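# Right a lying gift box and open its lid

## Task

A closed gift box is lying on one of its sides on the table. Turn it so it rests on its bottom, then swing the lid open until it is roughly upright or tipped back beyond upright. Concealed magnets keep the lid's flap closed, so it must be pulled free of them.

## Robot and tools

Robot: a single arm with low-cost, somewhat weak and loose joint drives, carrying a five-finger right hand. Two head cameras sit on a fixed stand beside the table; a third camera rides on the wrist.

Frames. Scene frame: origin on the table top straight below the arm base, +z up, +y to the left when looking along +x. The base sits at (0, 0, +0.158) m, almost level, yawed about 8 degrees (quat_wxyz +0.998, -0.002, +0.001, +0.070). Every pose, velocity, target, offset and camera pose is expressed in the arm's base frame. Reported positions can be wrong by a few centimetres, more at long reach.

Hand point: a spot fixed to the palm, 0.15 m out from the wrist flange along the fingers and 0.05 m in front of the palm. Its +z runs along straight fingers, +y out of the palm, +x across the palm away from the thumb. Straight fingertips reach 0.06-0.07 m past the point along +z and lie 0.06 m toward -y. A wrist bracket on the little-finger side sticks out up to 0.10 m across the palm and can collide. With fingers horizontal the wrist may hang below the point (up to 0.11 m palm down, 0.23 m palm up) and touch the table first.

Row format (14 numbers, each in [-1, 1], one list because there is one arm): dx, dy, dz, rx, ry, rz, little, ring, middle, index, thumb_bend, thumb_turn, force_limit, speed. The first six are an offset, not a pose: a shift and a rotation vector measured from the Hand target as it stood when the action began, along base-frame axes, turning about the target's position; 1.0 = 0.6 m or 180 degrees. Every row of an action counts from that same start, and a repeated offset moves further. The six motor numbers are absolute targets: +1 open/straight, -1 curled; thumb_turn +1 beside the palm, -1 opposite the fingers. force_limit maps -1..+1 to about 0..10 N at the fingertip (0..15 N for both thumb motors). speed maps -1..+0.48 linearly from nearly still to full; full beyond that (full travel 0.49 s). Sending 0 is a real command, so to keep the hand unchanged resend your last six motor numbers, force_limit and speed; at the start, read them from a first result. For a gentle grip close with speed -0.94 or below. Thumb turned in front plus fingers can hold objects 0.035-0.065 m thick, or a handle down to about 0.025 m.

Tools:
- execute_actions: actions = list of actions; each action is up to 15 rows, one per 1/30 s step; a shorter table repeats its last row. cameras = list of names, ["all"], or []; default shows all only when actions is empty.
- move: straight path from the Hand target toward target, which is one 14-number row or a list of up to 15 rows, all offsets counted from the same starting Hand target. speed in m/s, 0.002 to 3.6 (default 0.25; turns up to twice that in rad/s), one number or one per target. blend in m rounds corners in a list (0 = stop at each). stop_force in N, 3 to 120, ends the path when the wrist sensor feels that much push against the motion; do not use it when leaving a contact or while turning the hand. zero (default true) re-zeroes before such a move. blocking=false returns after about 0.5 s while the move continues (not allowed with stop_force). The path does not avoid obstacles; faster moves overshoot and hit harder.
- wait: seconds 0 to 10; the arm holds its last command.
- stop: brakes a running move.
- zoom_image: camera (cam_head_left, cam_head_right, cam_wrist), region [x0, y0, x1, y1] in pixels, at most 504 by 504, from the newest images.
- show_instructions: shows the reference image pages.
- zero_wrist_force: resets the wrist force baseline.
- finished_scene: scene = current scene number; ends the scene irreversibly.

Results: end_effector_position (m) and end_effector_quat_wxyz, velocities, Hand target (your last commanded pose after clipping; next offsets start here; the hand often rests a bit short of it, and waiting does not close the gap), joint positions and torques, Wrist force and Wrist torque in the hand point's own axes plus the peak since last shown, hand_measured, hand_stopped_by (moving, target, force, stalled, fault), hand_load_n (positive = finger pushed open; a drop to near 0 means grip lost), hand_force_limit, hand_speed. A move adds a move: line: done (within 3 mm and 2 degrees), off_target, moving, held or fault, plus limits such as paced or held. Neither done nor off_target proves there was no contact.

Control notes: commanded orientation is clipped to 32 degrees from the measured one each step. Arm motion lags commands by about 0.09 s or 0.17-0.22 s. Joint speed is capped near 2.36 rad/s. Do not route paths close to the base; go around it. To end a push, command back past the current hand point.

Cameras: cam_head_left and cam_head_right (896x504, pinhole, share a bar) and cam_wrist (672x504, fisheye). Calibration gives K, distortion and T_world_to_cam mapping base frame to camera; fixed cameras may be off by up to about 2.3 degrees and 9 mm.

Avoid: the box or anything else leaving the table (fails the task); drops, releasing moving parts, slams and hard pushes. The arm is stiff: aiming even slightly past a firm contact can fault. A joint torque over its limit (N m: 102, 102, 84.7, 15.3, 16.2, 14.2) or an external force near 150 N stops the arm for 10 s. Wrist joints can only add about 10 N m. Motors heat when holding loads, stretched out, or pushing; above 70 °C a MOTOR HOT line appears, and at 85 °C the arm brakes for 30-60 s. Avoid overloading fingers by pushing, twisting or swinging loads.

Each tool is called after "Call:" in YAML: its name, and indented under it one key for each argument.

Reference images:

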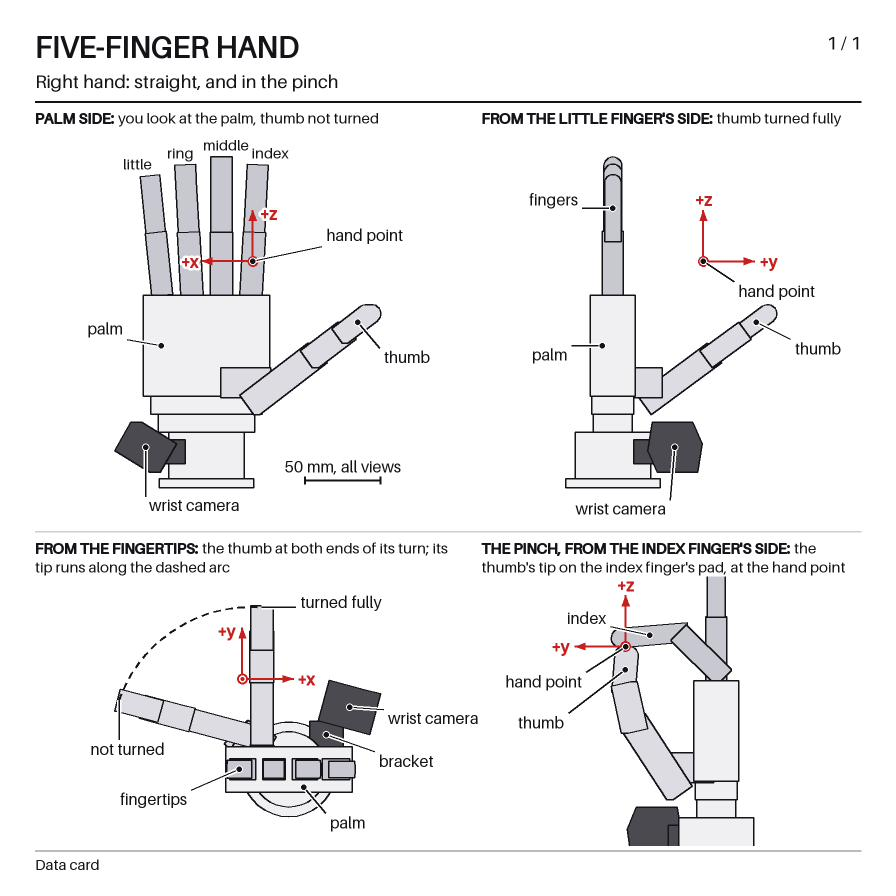

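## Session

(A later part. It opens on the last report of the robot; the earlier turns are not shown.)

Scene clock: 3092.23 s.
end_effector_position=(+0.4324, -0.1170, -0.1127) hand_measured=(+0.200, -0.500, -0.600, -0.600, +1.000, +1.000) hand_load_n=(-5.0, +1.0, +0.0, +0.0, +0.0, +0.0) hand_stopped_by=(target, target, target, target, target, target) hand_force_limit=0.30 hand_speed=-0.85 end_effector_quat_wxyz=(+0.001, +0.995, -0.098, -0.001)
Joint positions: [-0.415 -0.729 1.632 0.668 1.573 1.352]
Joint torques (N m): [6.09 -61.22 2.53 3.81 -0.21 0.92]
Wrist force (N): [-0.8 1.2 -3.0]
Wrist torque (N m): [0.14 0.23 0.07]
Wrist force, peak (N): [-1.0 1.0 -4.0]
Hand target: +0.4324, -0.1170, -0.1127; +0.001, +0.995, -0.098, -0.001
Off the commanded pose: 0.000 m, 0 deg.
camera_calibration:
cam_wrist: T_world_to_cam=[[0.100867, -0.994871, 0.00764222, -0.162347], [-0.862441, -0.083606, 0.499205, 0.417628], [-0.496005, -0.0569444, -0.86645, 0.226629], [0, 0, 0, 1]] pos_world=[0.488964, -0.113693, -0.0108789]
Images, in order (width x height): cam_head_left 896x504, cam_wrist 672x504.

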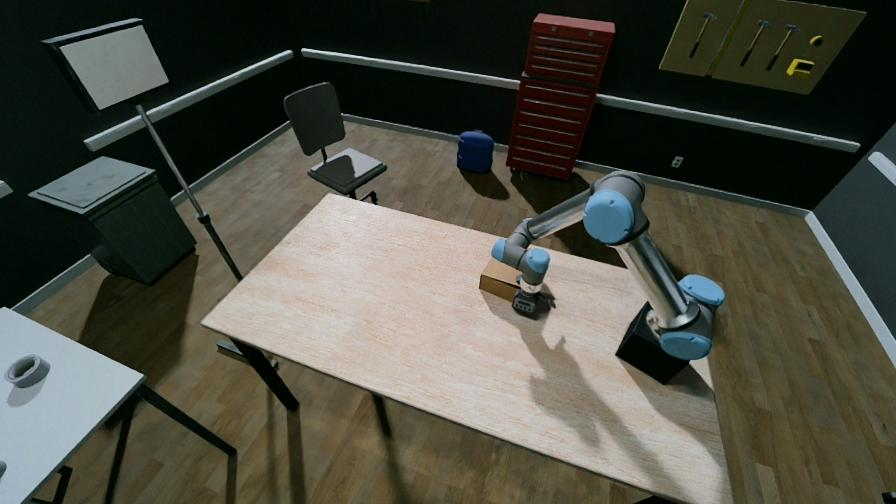

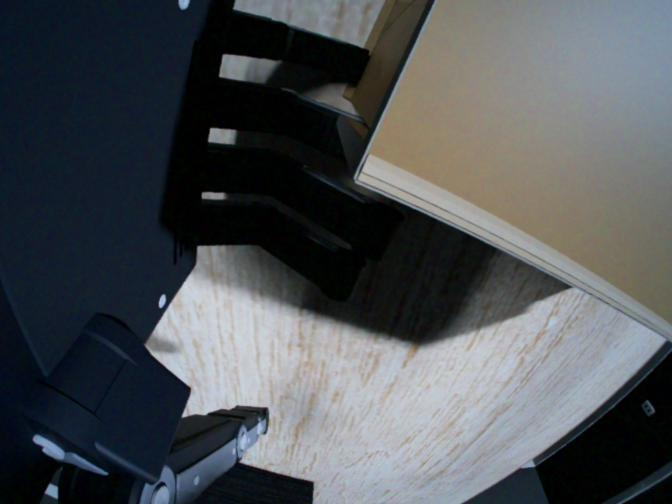

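Call:
zoom_image:
  camera: "cam_head_left"
  region: [476, 245, 536, 310]

Call:
execute_actions:
  actions:
    - [[0, 0, 0, 0, 0, 0, 0.2, -0.65, -0.6, -0.6, 1, 1, 0.3, -0.85]]
  cameras: ["cam_wrist", "cam_head_left", "cam_head_right"]

Call:
zoom_image:
  camera: "cam_head_left"
  region: [476, 245, 536, 310]

Call:
zoom_image:
  camera: "cam_head_right"
  region: [300, 230, 460, 340]

Scaled by 7.754 from the camera's 896x504 image, which has a finer 1280x720 frame.

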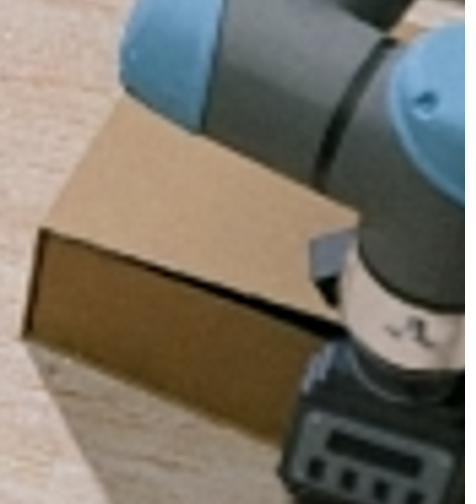

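Scene clock: 3102.53 s.
end_effector_position=(+0.4324, -0.1170, -0.1127) hand_measured=(+0.200, -0.650, -0.600, -0.600, +1.000, +1.000) hand_load_n=(-5.0, +1.0, +0.0, +0.0, +0.0, +0.0) hand_stopped_by=(target, target, target, target, target, target) hand_force_limit=0.30 hand_speed=-0.85 end_effector_quat_wxyz=(+0.001, +0.995, -0.098, -0.001)
Joint positions: [-0.415 -0.729 1.632 0.668 1.573 1.352]
Joint torques (N m): [5.43 -61.32 1.78 3.25 0.05 1.07]
Wrist force (N): [-0.7 0.9 -3.5]
Wrist torque (N m): [0.10 0.24 0.06]
Wrist force, peak (N): [-0.8 1.2 -4.1]
Hand target: +0.4324, -0.1170, -0.1127; +0.001, +0.995, -0.098, -0.001
Off the commanded pose: 0.000 m, 0 deg.
camera_calibration:
cam_wrist: T_world_to_cam=[[0.100867, -0.994871, 0.00764222, -0.162347], [-0.862441, -0.083606, 0.499205, 0.417628], [-0.496005, -0.0569444, -0.86645, 0.226629], [0, 0, 0, 1]] pos_world=[0.488964, -0.113693, -0.0108789]

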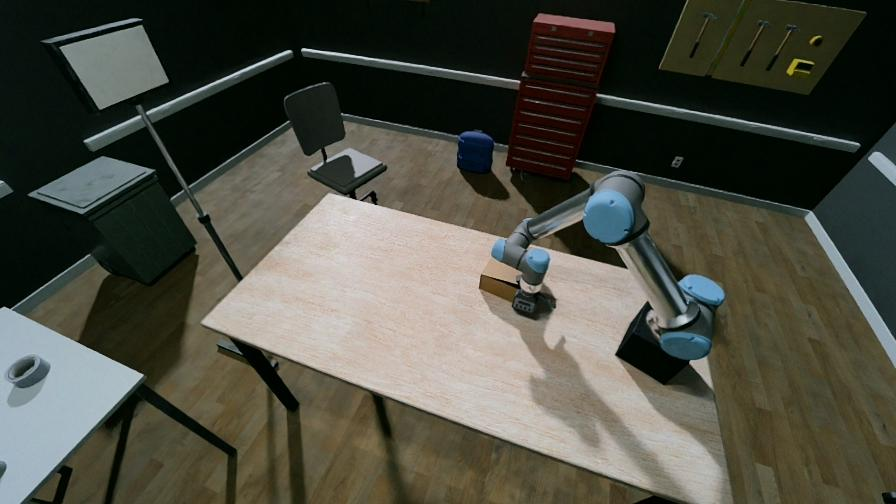

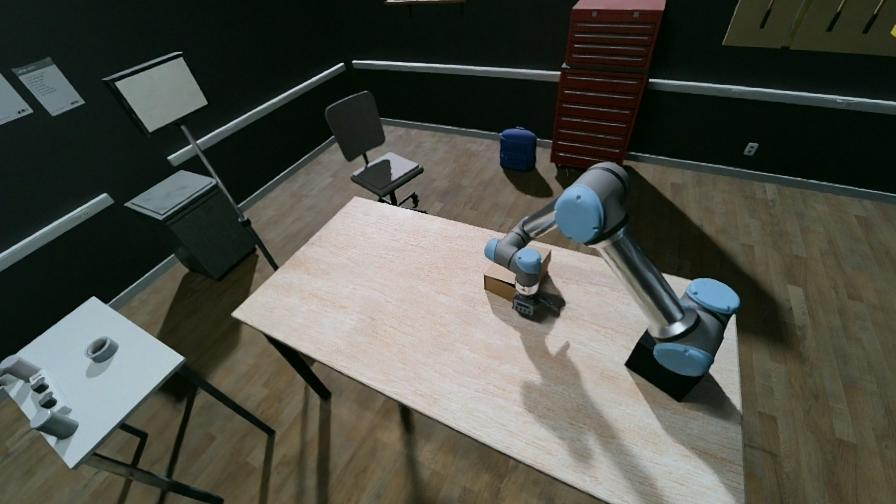

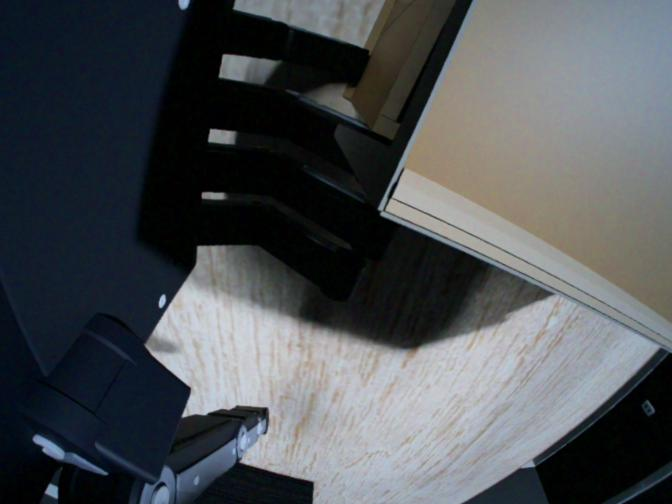

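Scaled by 7.754 from the camera's 896x504 image, which has a finer 1280x720 frame.

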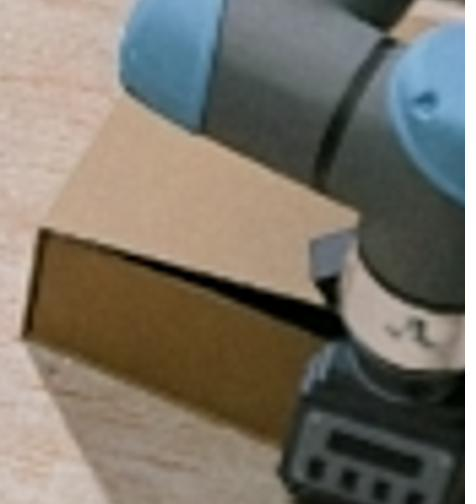

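Scaled by 3.150 from the camera's 896x504 image, which has a finer 1280x720 frame.

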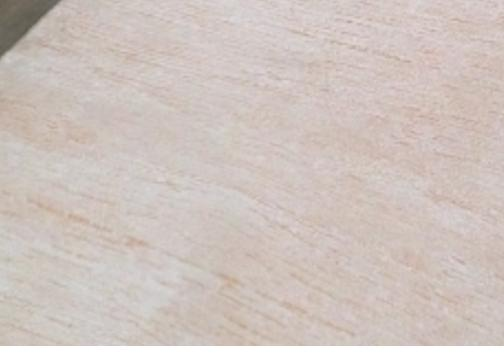

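Call:
move:
  target: [0.0049, -0.0011, 0.0817, 0, 0, 0, 0.2, -0.35, -0.6, -0.6, 1, 1, 0.3, -0.85]
  speed: 0.032
  cameras: ["cam_wrist", "cam_head_left"]

Call:
zoom_image:
  camera: "cam_head_left"
  region: [476, 225, 576, 315]

Call:
zoom_image:
  camera: "cam_wrist"
  region: [280, 40, 480, 240]

Scene clock: 3230.00 s.
end_effector_position=(+0.4353, -0.1176, -0.0638) hand_measured=(+0.200, -0.350, -0.600, -0.600, +1.000, +1.000) hand_load_n=(+0.0, +1.5, +0.0, +0.0, -0.5, +0.0) hand_stopped_by=(target, target, target, target, target, target) hand_force_limit=0.30 hand_speed=-0.85 end_effector_quat_wxyz=(+0.001, +0.995, -0.098, -0.001)
Joint positions: [-0.414 -0.811 1.622 0.76 1.573 1.353]
Joint torques (N m): [5.69 -64.67 -25.02 5.99 1.15 1]
Wrist force (N): [-0.9 -0.7 1.2]
Wrist torque (N m): [-0.02 -0.02 -0.01]
Wrist force, peak (N): [-0.7 1.4 -4.2]
Hand target: +0.4353, -0.1176, -0.0637; +0.001, +0.995, -0.098, -0.001
Off the commanded pose: 0.000 m, 0 deg.
move: done
camera_calibration:
cam_wrist: T_world_to_cam=[[0.100867, -0.994871, 0.00764222, -0.16372], [-0.862441, -0.083606, 0.499205, 0.395746], [-0.496005, -0.0569444, -0.86645, 0.270446], [0, 0, 0, 1]] pos_world=[0.491964, -0.114393, 0.0380211]
Images, in order (width x height): cam_head_left 896x504, cam_wrist 672x504.

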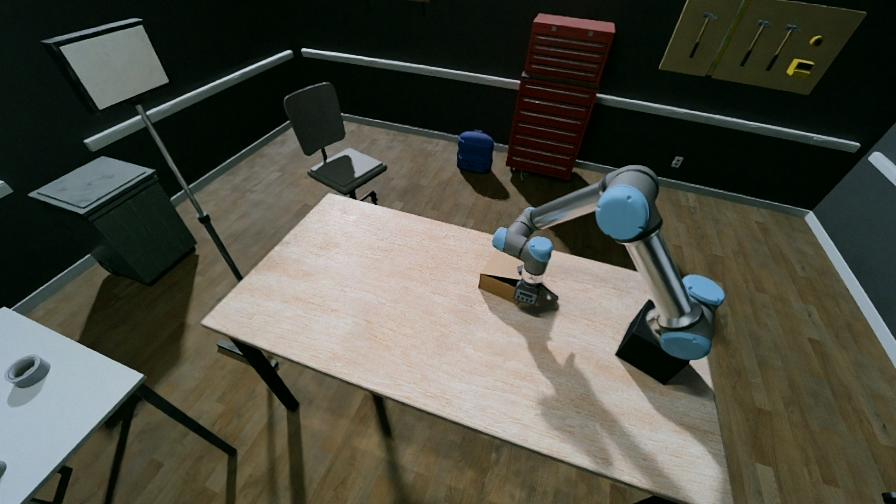

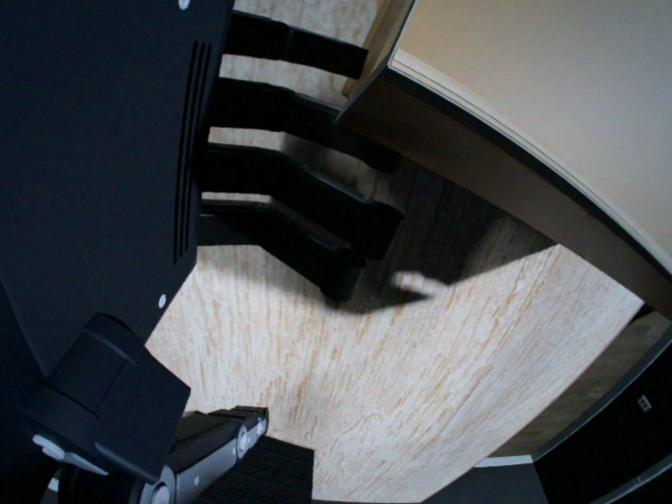

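Scaled by 5.040 from the camera's 896x504 image, which has a finer 1280x720 frame.

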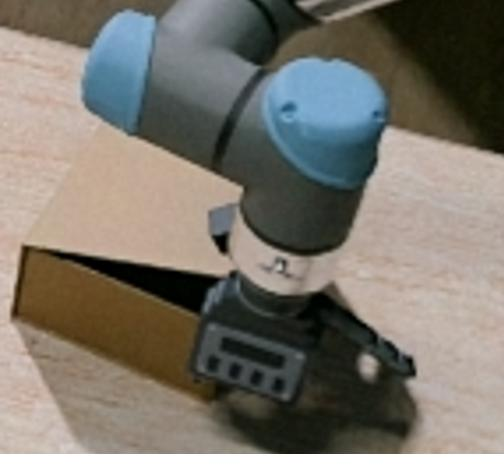

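Scaled by 2.520 from the camera's 672x504 image, which has a finer 960x720 frame.

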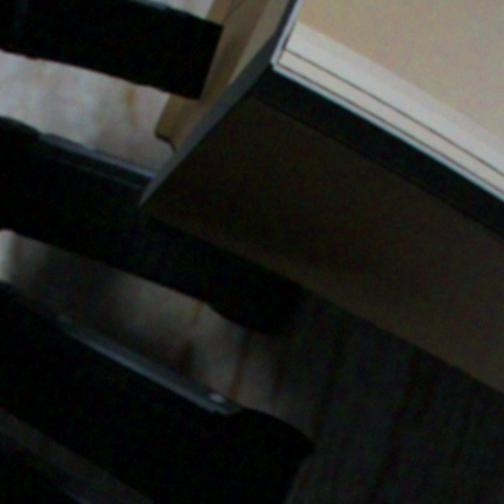

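Call:
move:
  target:
    - [0.0054, -0.0012, 0.0538, 0, 0, 0, 0.2, -0.35, -0.6, -0.6, 1, 1, 0.3, -0.85]
    - [0.0200, -0.0045, 0.1070, 0, 0, 0, 0.2, -0.35, -0.6, -0.6, 1, 1, 0.3, -0.85]
  speed: 0.05
  blend: 0.01
  cameras: ["cam_wrist", "cam_head_left"]

Call:
zoom_image:
  camera: "cam_head_left"
  region: [476, 215, 576, 315]

Scene clock: 3243.77 s.
end_effector_position=(+0.4473, -0.1203, +0.0004) hand_measured=(+0.200, -0.350, -0.600, -0.600, +1.000, +1.000) hand_load_n=(+0.0, +1.0, +0.0, +0.0, +0.0, +0.0) hand_stopped_by=(target, target, target, target, target, target) hand_force_limit=0.30 hand_speed=-0.85 end_effector_quat_wxyz=(+0.001, +0.995, -0.098, -0.001)
Joint positions: [-0.409 -0.891 1.557 0.905 1.573 1.358]
Joint torques (N m): [5.92 -62.56 -26.89 5.87 0.11 0.86]
Wrist force (N): [-0.1 0.1 0.8]
Wrist torque (N m): [0.10 0.02 0.02]
Wrist force, peak (N): [-0.8 -0.9 1.9]
Hand target: +0.4473, -0.1203, +0.0005; +0.001, +0.995, -0.098, -0.001
Off the commanded pose: 0.000 m, 0 deg.
move: done
camera_calibration:
cam_wrist: T_world_to_cam=[[0.100867, -0.994871, 0.00764222, -0.167998], [-0.862441, -0.083606, 0.499205, 0.373743], [-0.496005, -0.0569444, -0.86645, 0.331827], [0, 0, 0, 1]] pos_world=[0.503864, -0.116993, 0.102221]
Images, in order (width x height): cam_head_left 896x504, cam_wrist 672x504.

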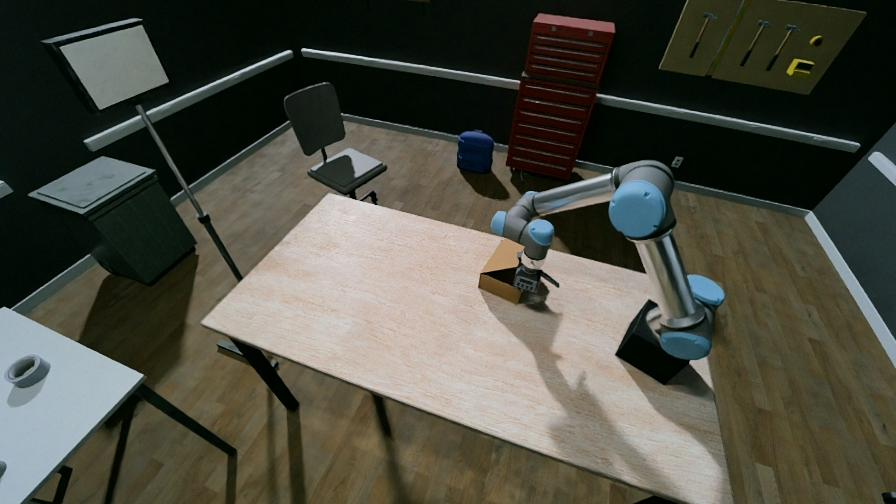

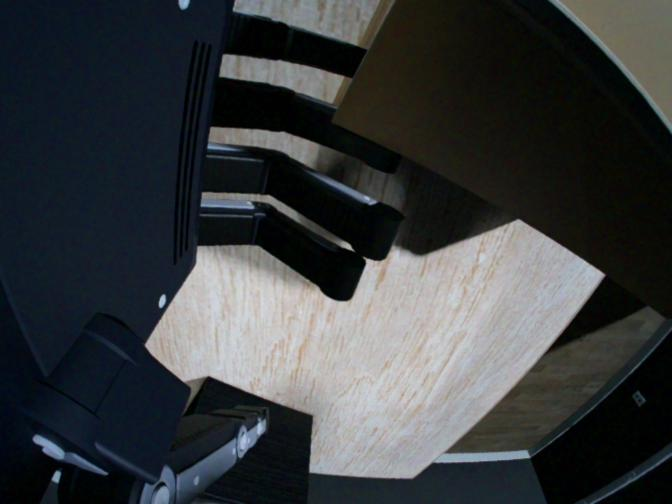

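Scaled by 5.040 from the camera's 896x504 image, which has a finer 1280x720 frame.

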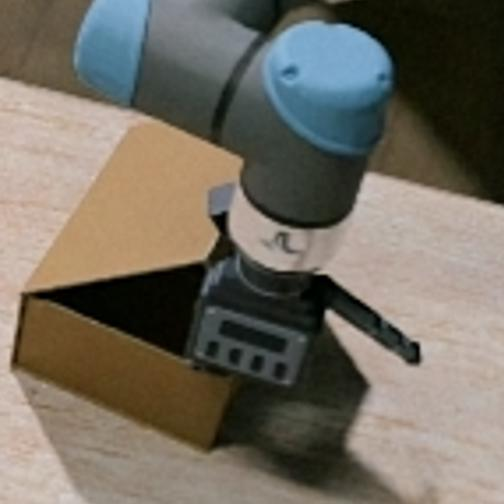

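Call:
move:
  target:
    - [0.0234, -0.0053, 0.0498, 0, 0, 0, 0.2, -0.35, -0.6, -0.6, 1, 1, 0.3, -0.85]
    - [0.0546, -0.0124, 0.0945, 0, 0, 0, 0.2, -0.35, -0.6, -0.6, 1, 1, 0.3, -0.85]
    - [0.0930, -0.0211, 0.1328, 0, 0, 0, 0.2, -0.35, -0.6, -0.6, 1, 1, 0.3, -0.85]
  speed: 0.05
  blend: 0.01
  cameras: ["cam_wrist", "cam_head_left"]

Call:
zoom_image:
  camera: "cam_head_left"
  region: [476, 205, 576, 305]

Scene clock: 3260.30 s.
end_effector_position=(+0.5031, -0.1330, +0.0802) hand_measured=(+0.200, -0.350, -0.600, -0.600, +1.000, +1.000) hand_load_n=(+0.0, +0.5, +0.0, +0.0, +0.0, +0.0) hand_stopped_by=(target, target, target, target, target, target) hand_force_limit=0.30 hand_speed=-0.85 end_effector_quat_wxyz=(+0.001, +0.995, -0.098, -0.001)
Joint positions: [-0.389 -0.867 1.278 1.161 1.573 1.378]
Joint torques (N m): [6.55 -27.22 -29.87 6.04 0.89 1.6]
Wrist force (N): [-0.4 0.7 0.5]
Wrist torque (N m): [0.06 0.05 -0.05]
Wrist force, peak (N): [-0.4 0.8 1.2]
Hand target: +0.5031, -0.1330, +0.0802; +0.001, +0.995, -0.098, -0.001
Off the commanded pose: 0.000 m, 0 deg.
move: done
camera_calibration:
cam_wrist: T_world_to_cam=[[0.100872, -0.99487, 0.00765095, -0.186874], [-0.862484, -0.0836105, 0.499131, 0.381055], [-0.49593, -0.0569471, -0.866493, 0.427802], [0, 0, 0, 1]] pos_world=[0.559664, -0.129693, 0.181921]
Images, in order (width x height): cam_head_left 896x504, cam_wrist 672x504.

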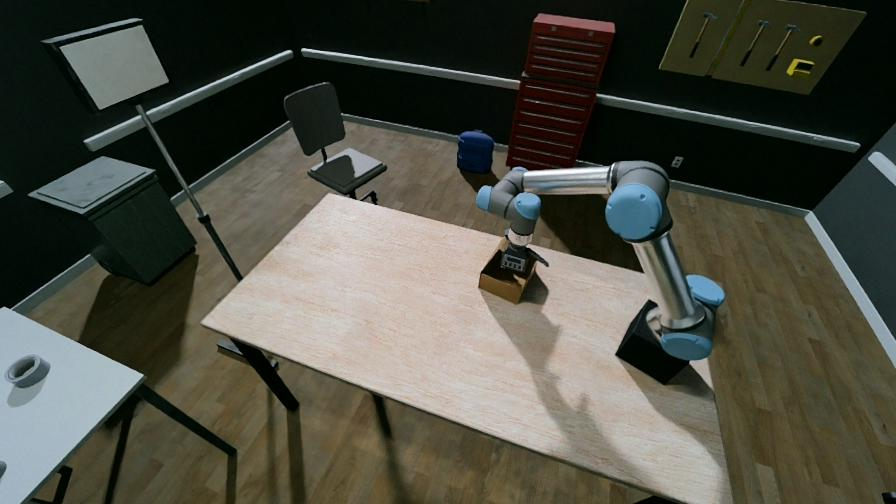

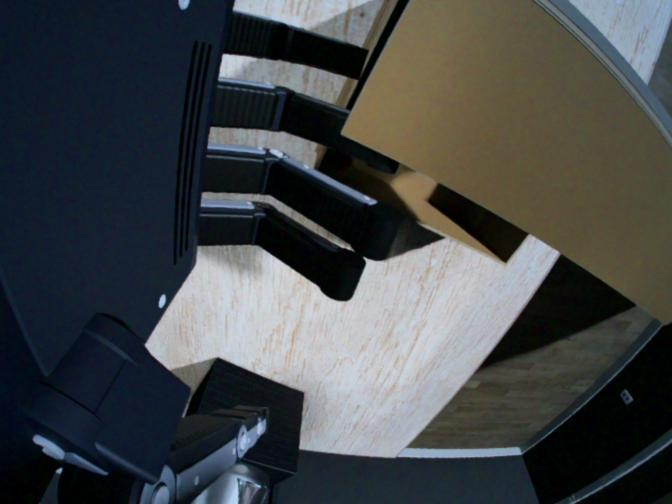

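Scaled by 5.040 from the camera's 896x504 image, which has a finer 1280x720 frame.

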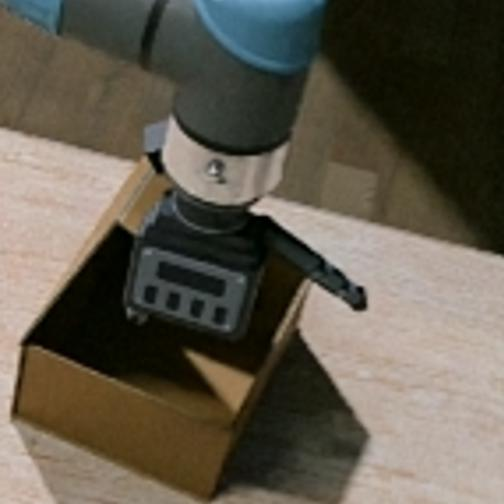

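Call:
move:
  target:
    - [0.0444, -0.0101, 0.0312, 0, 0, 0, 0.2, -0.35, -0.6, -0.6, 1, 1, 0.3, -0.85]
    - [0.0938, -0.0213, 0.0540, 0, 0, 0, 0.2, -0.35, -0.6, -0.6, 1, 1, 0.3, -0.85]
  speed: 0.04
  blend: 0.01
  cameras: ["cam_wrist", "cam_head_left", "cam_head_right"]

Call:
zoom_image:
  camera: "cam_head_left"
  region: [466, 185, 576, 305]

Scene clock: 3275.63 s.
end_effector_position=(+0.5594, -0.1457, +0.1126) hand_measured=(+0.200, -0.350, -0.600, -0.600, +1.000, +1.000) hand_load_n=(+0.0, +0.5, +0.0, +0.0, +0.0, +0.0) hand_stopped_by=(target, target, target, target, target, target) hand_force_limit=0.30 hand_speed=-0.85 end_effector_quat_wxyz=(+0.001, +0.995, -0.098, -0.001)
Joint positions: [-0.373 -0.748 0.976 1.343 1.573 1.394]
Joint torques (N m): [7.46 -28.72 -31.26 6.27 0.89 1.52]
Wrist force (N): [0.3 1.0 0.1]
Wrist torque (N m): [0.10 -0.05 -0.01]
Wrist force, peak (N): [-0.3 1.1 0.5]
Hand target: +0.5594, -0.1458, +0.1126; +0.001, +0.995, -0.098, -0.001
Off the commanded pose: 0.000 m, 0 deg.
move: done
camera_calibration:
cam_wrist: T_world_to_cam=[[0.100872, -0.99487, 0.00765095, -0.205536], [-0.862484, -0.0836105, 0.499131, 0.412321], [-0.49593, -0.0569471, -0.866493, 0.483155], [0, 0, 0, 1]] pos_world=[0.615964, -0.142493, 0.214421]

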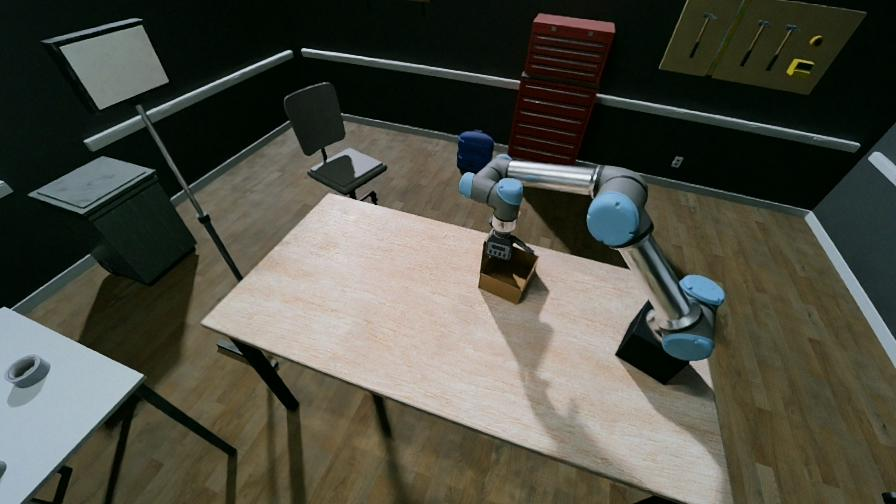

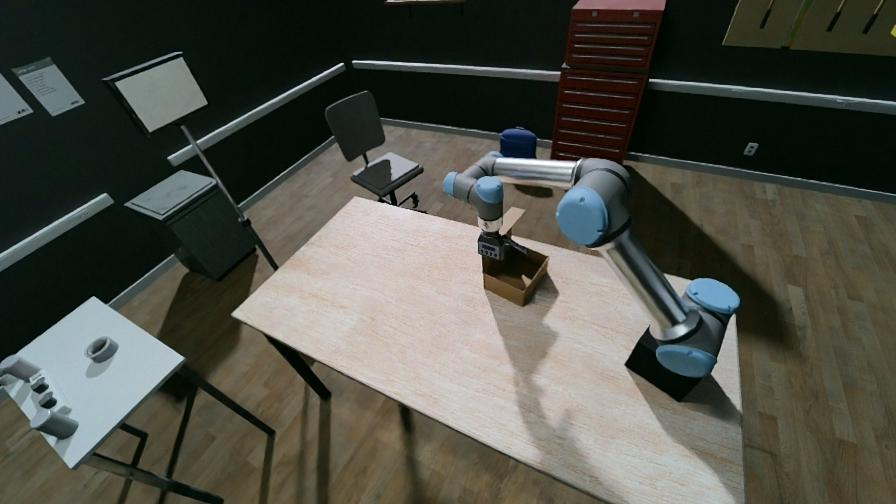

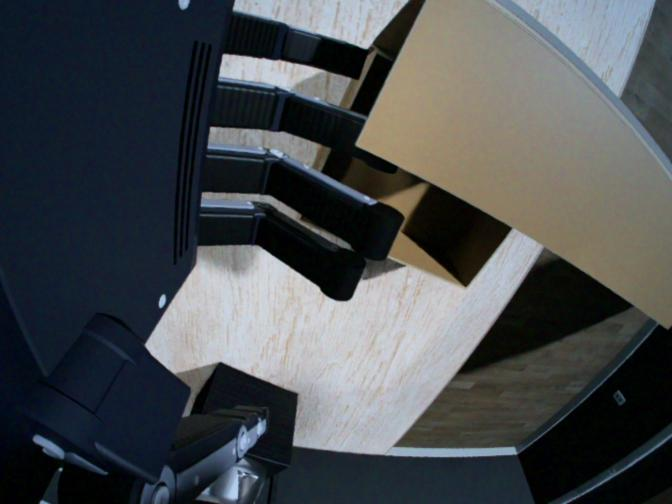

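Scaled by 4.200 from the camera's 896x504 image, which has a finer 1280x720 frame.

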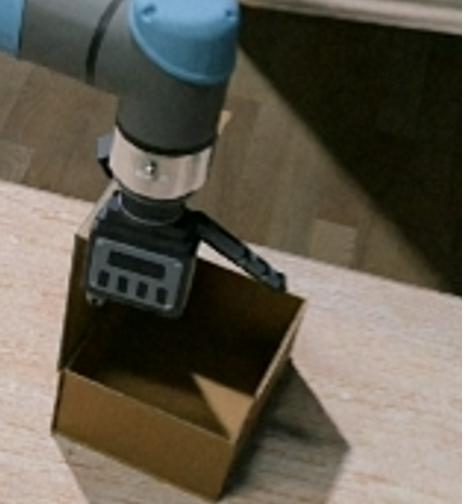

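Call:
move:
  target:
    - [0.0618, -0.0140, 0.0, 0, 0, 0, 0.2, -0.35, -0.6, -0.6, 1, 1, 0.3, -0.85]
    - [0.0780, -0.0177, -0.06, 0, 0, 0, 0.2, -0.35, -0.6, -0.6, 1, 1, 0.3, -0.85]
  speed: 0.04
  blend: 0.01
  cameras: ["cam_wrist", "cam_head_left", "cam_head_right"]

Call:
zoom_image:
  camera: "cam_head_right"
  region: [466, 185, 576, 305]

Scene clock: 3295.40 s.
end_effector_position=(+0.6062, -0.1564, +0.0767) hand_measured=(+0.200, -0.350, -0.600, -0.600, +1.000, +1.000) hand_load_n=(+0.0, +0.0, +0.5, +0.0, -0.5, +0.0) hand_stopped_by=(target, target, target, target, target, target) hand_force_limit=0.30 hand_speed=-0.85 end_effector_quat_wxyz=(+0.001, +0.995, -0.098, -0.001)
Joint positions: [-0.362 -0.577 0.75 1.399 1.573 1.405]
Joint torques (N m): [6.87 -31.94 -31.57 -1.08 0.89 1.51]
Wrist force (N): [0.1 0.4 -0.2]
Wrist torque (N m): [0.05 0.00 -0.03]
Wrist force, peak (N): [-0.1 0.9 0.9]
Hand target: +0.6062, -0.1564, +0.0766; +0.001, +0.995, -0.098, -0.001
Off the commanded pose: 0.000 m, 0 deg.
move: done
camera_calibration:
cam_wrist: T_world_to_cam=[[0.100867, -0.994871, 0.00764222, -0.220523], [-0.862441, -0.083606, 0.499205, 0.469677], [-0.496005, -0.0569444, -0.86645, 0.474696], [0, 0, 0, 1]] pos_world=[0.662764, -0.153093, 0.178521]

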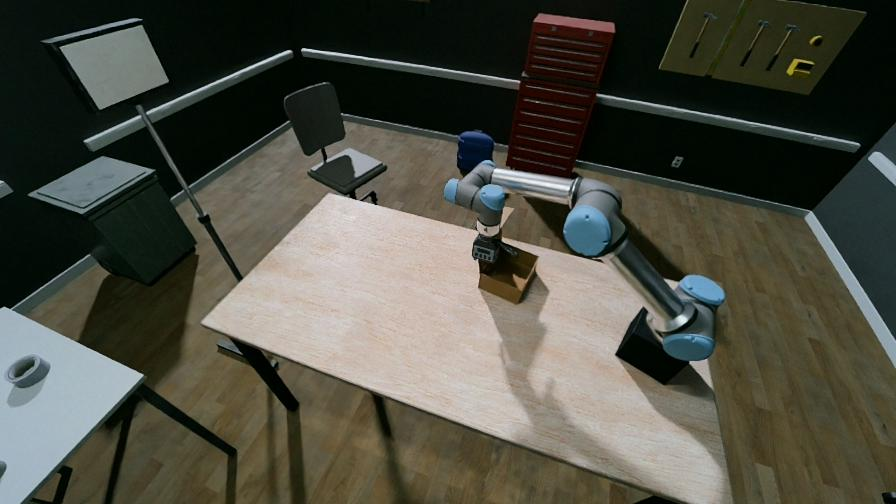

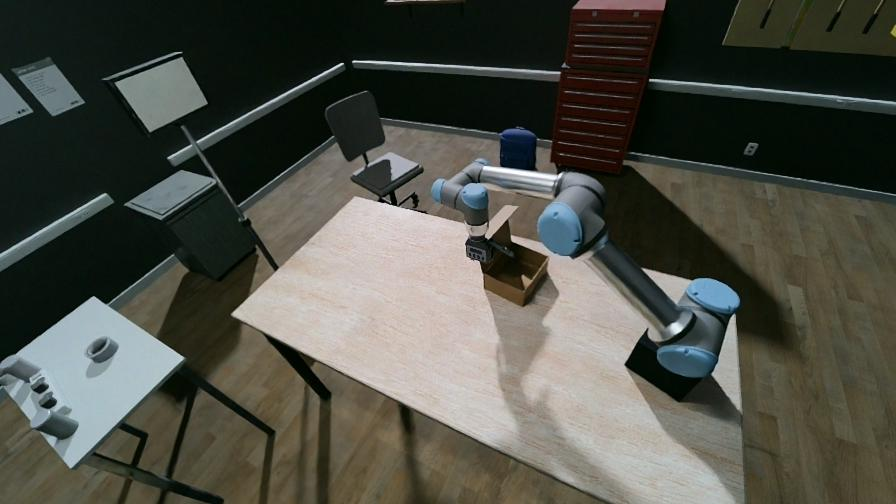

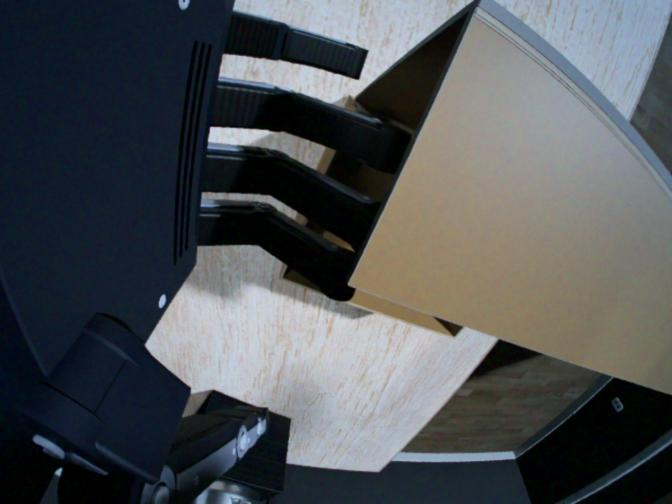

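Scaled by 4.200 from the camera's 896x504 image, which has a finer 1280x720 frame.

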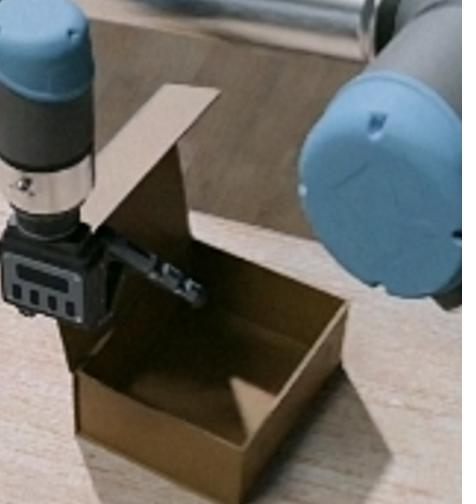

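Call:
move:
  target: [0.0618, -0.0140, 0.0, 0, 0, 0, 0.2, -0.35, -0.6, -0.6, 1, 1, 0.3, -0.85]
  speed: 0.03
  stop_force: 4
  cameras: ["cam_wrist", "cam_head_left", "cam_head_right"]

Call:
zoom_image:
  camera: "cam_head_right"
  region: [466, 185, 576, 305]

Scene clock: 3302.77 s.
end_effector_position=(+0.6433, -0.1648, +0.0766) hand_measured=(+0.200, -0.350, -0.600, -0.600, +1.000, +1.000) hand_load_n=(+0.0, +0.0, +0.0, +0.0, +0.0, +0.0) hand_stopped_by=(target, target, target, target, target, target) hand_force_limit=0.30 hand_speed=-0.85 end_effector_quat_wxyz=(+0.001, +0.995, -0.098, -0.001)
Joint positions: [-0.354 -0.413 0.43 1.555 1.573 1.413]
Joint torques (N m): [7.02 -34.48 -32.38 5.95 1.09 1.48]
Wrist force (N): [-0.2 0.4 0.0]
Wrist torque (N m): [0.05 0.04 -0.06]
Wrist force, peak (N): [0.0 0.7 -0.6]
Hand target: +0.6433, -0.1648, +0.0766; +0.001, +0.995, -0.098, -0.001
Off the commanded pose: 0.000 m, 0 deg.
move: done
camera_calibration:
cam_wrist: T_world_to_cam=[[0.100867, -0.994871, 0.00764222, -0.232622], [-0.862441, -0.083606, 0.499205, 0.501022], [-0.496005, -0.0569444, -0.86645, 0.492533], [0, 0, 0, 1]] pos_world=[0.699864, -0.161493, 0.178421]

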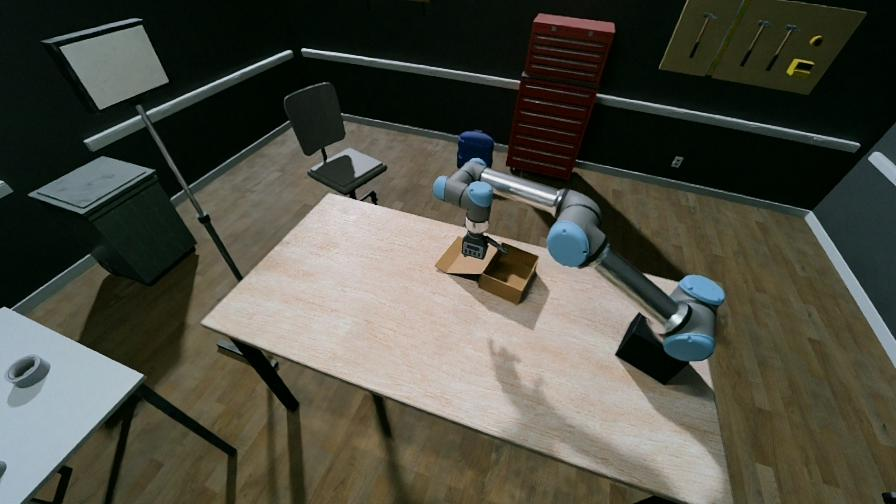

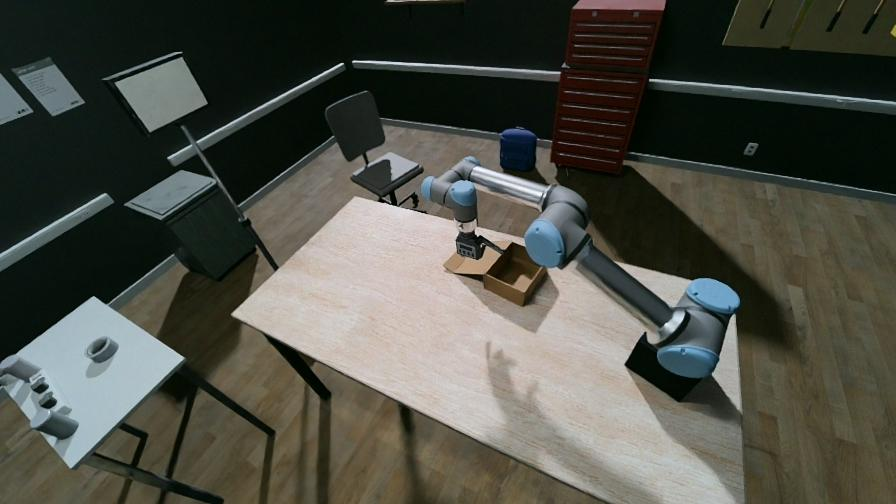

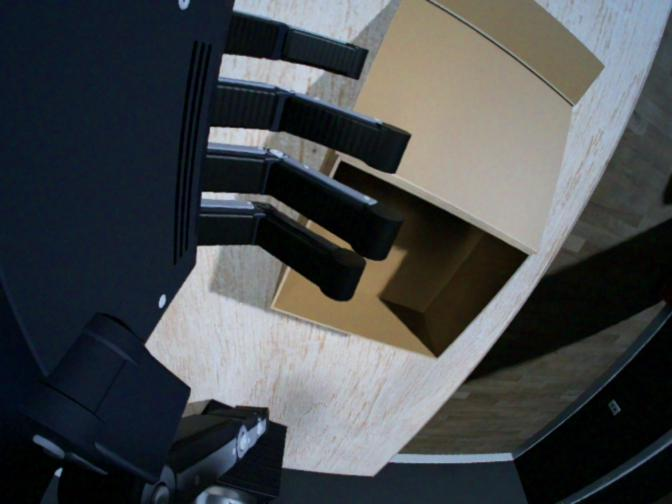

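Scaled by 4.200 from the camera's 896x504 image, which has a finer 1280x720 frame.

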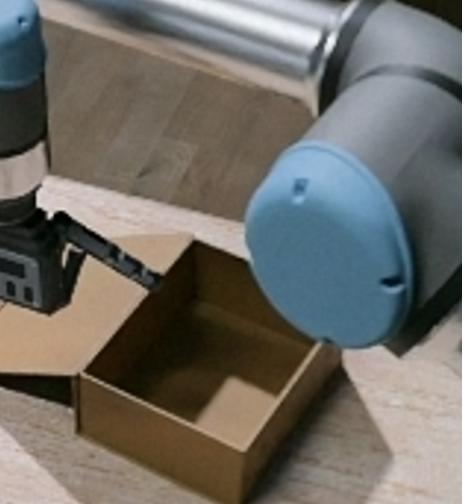

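Call:
finished_scene:
  scene: 1

The scene is finished: the task was done.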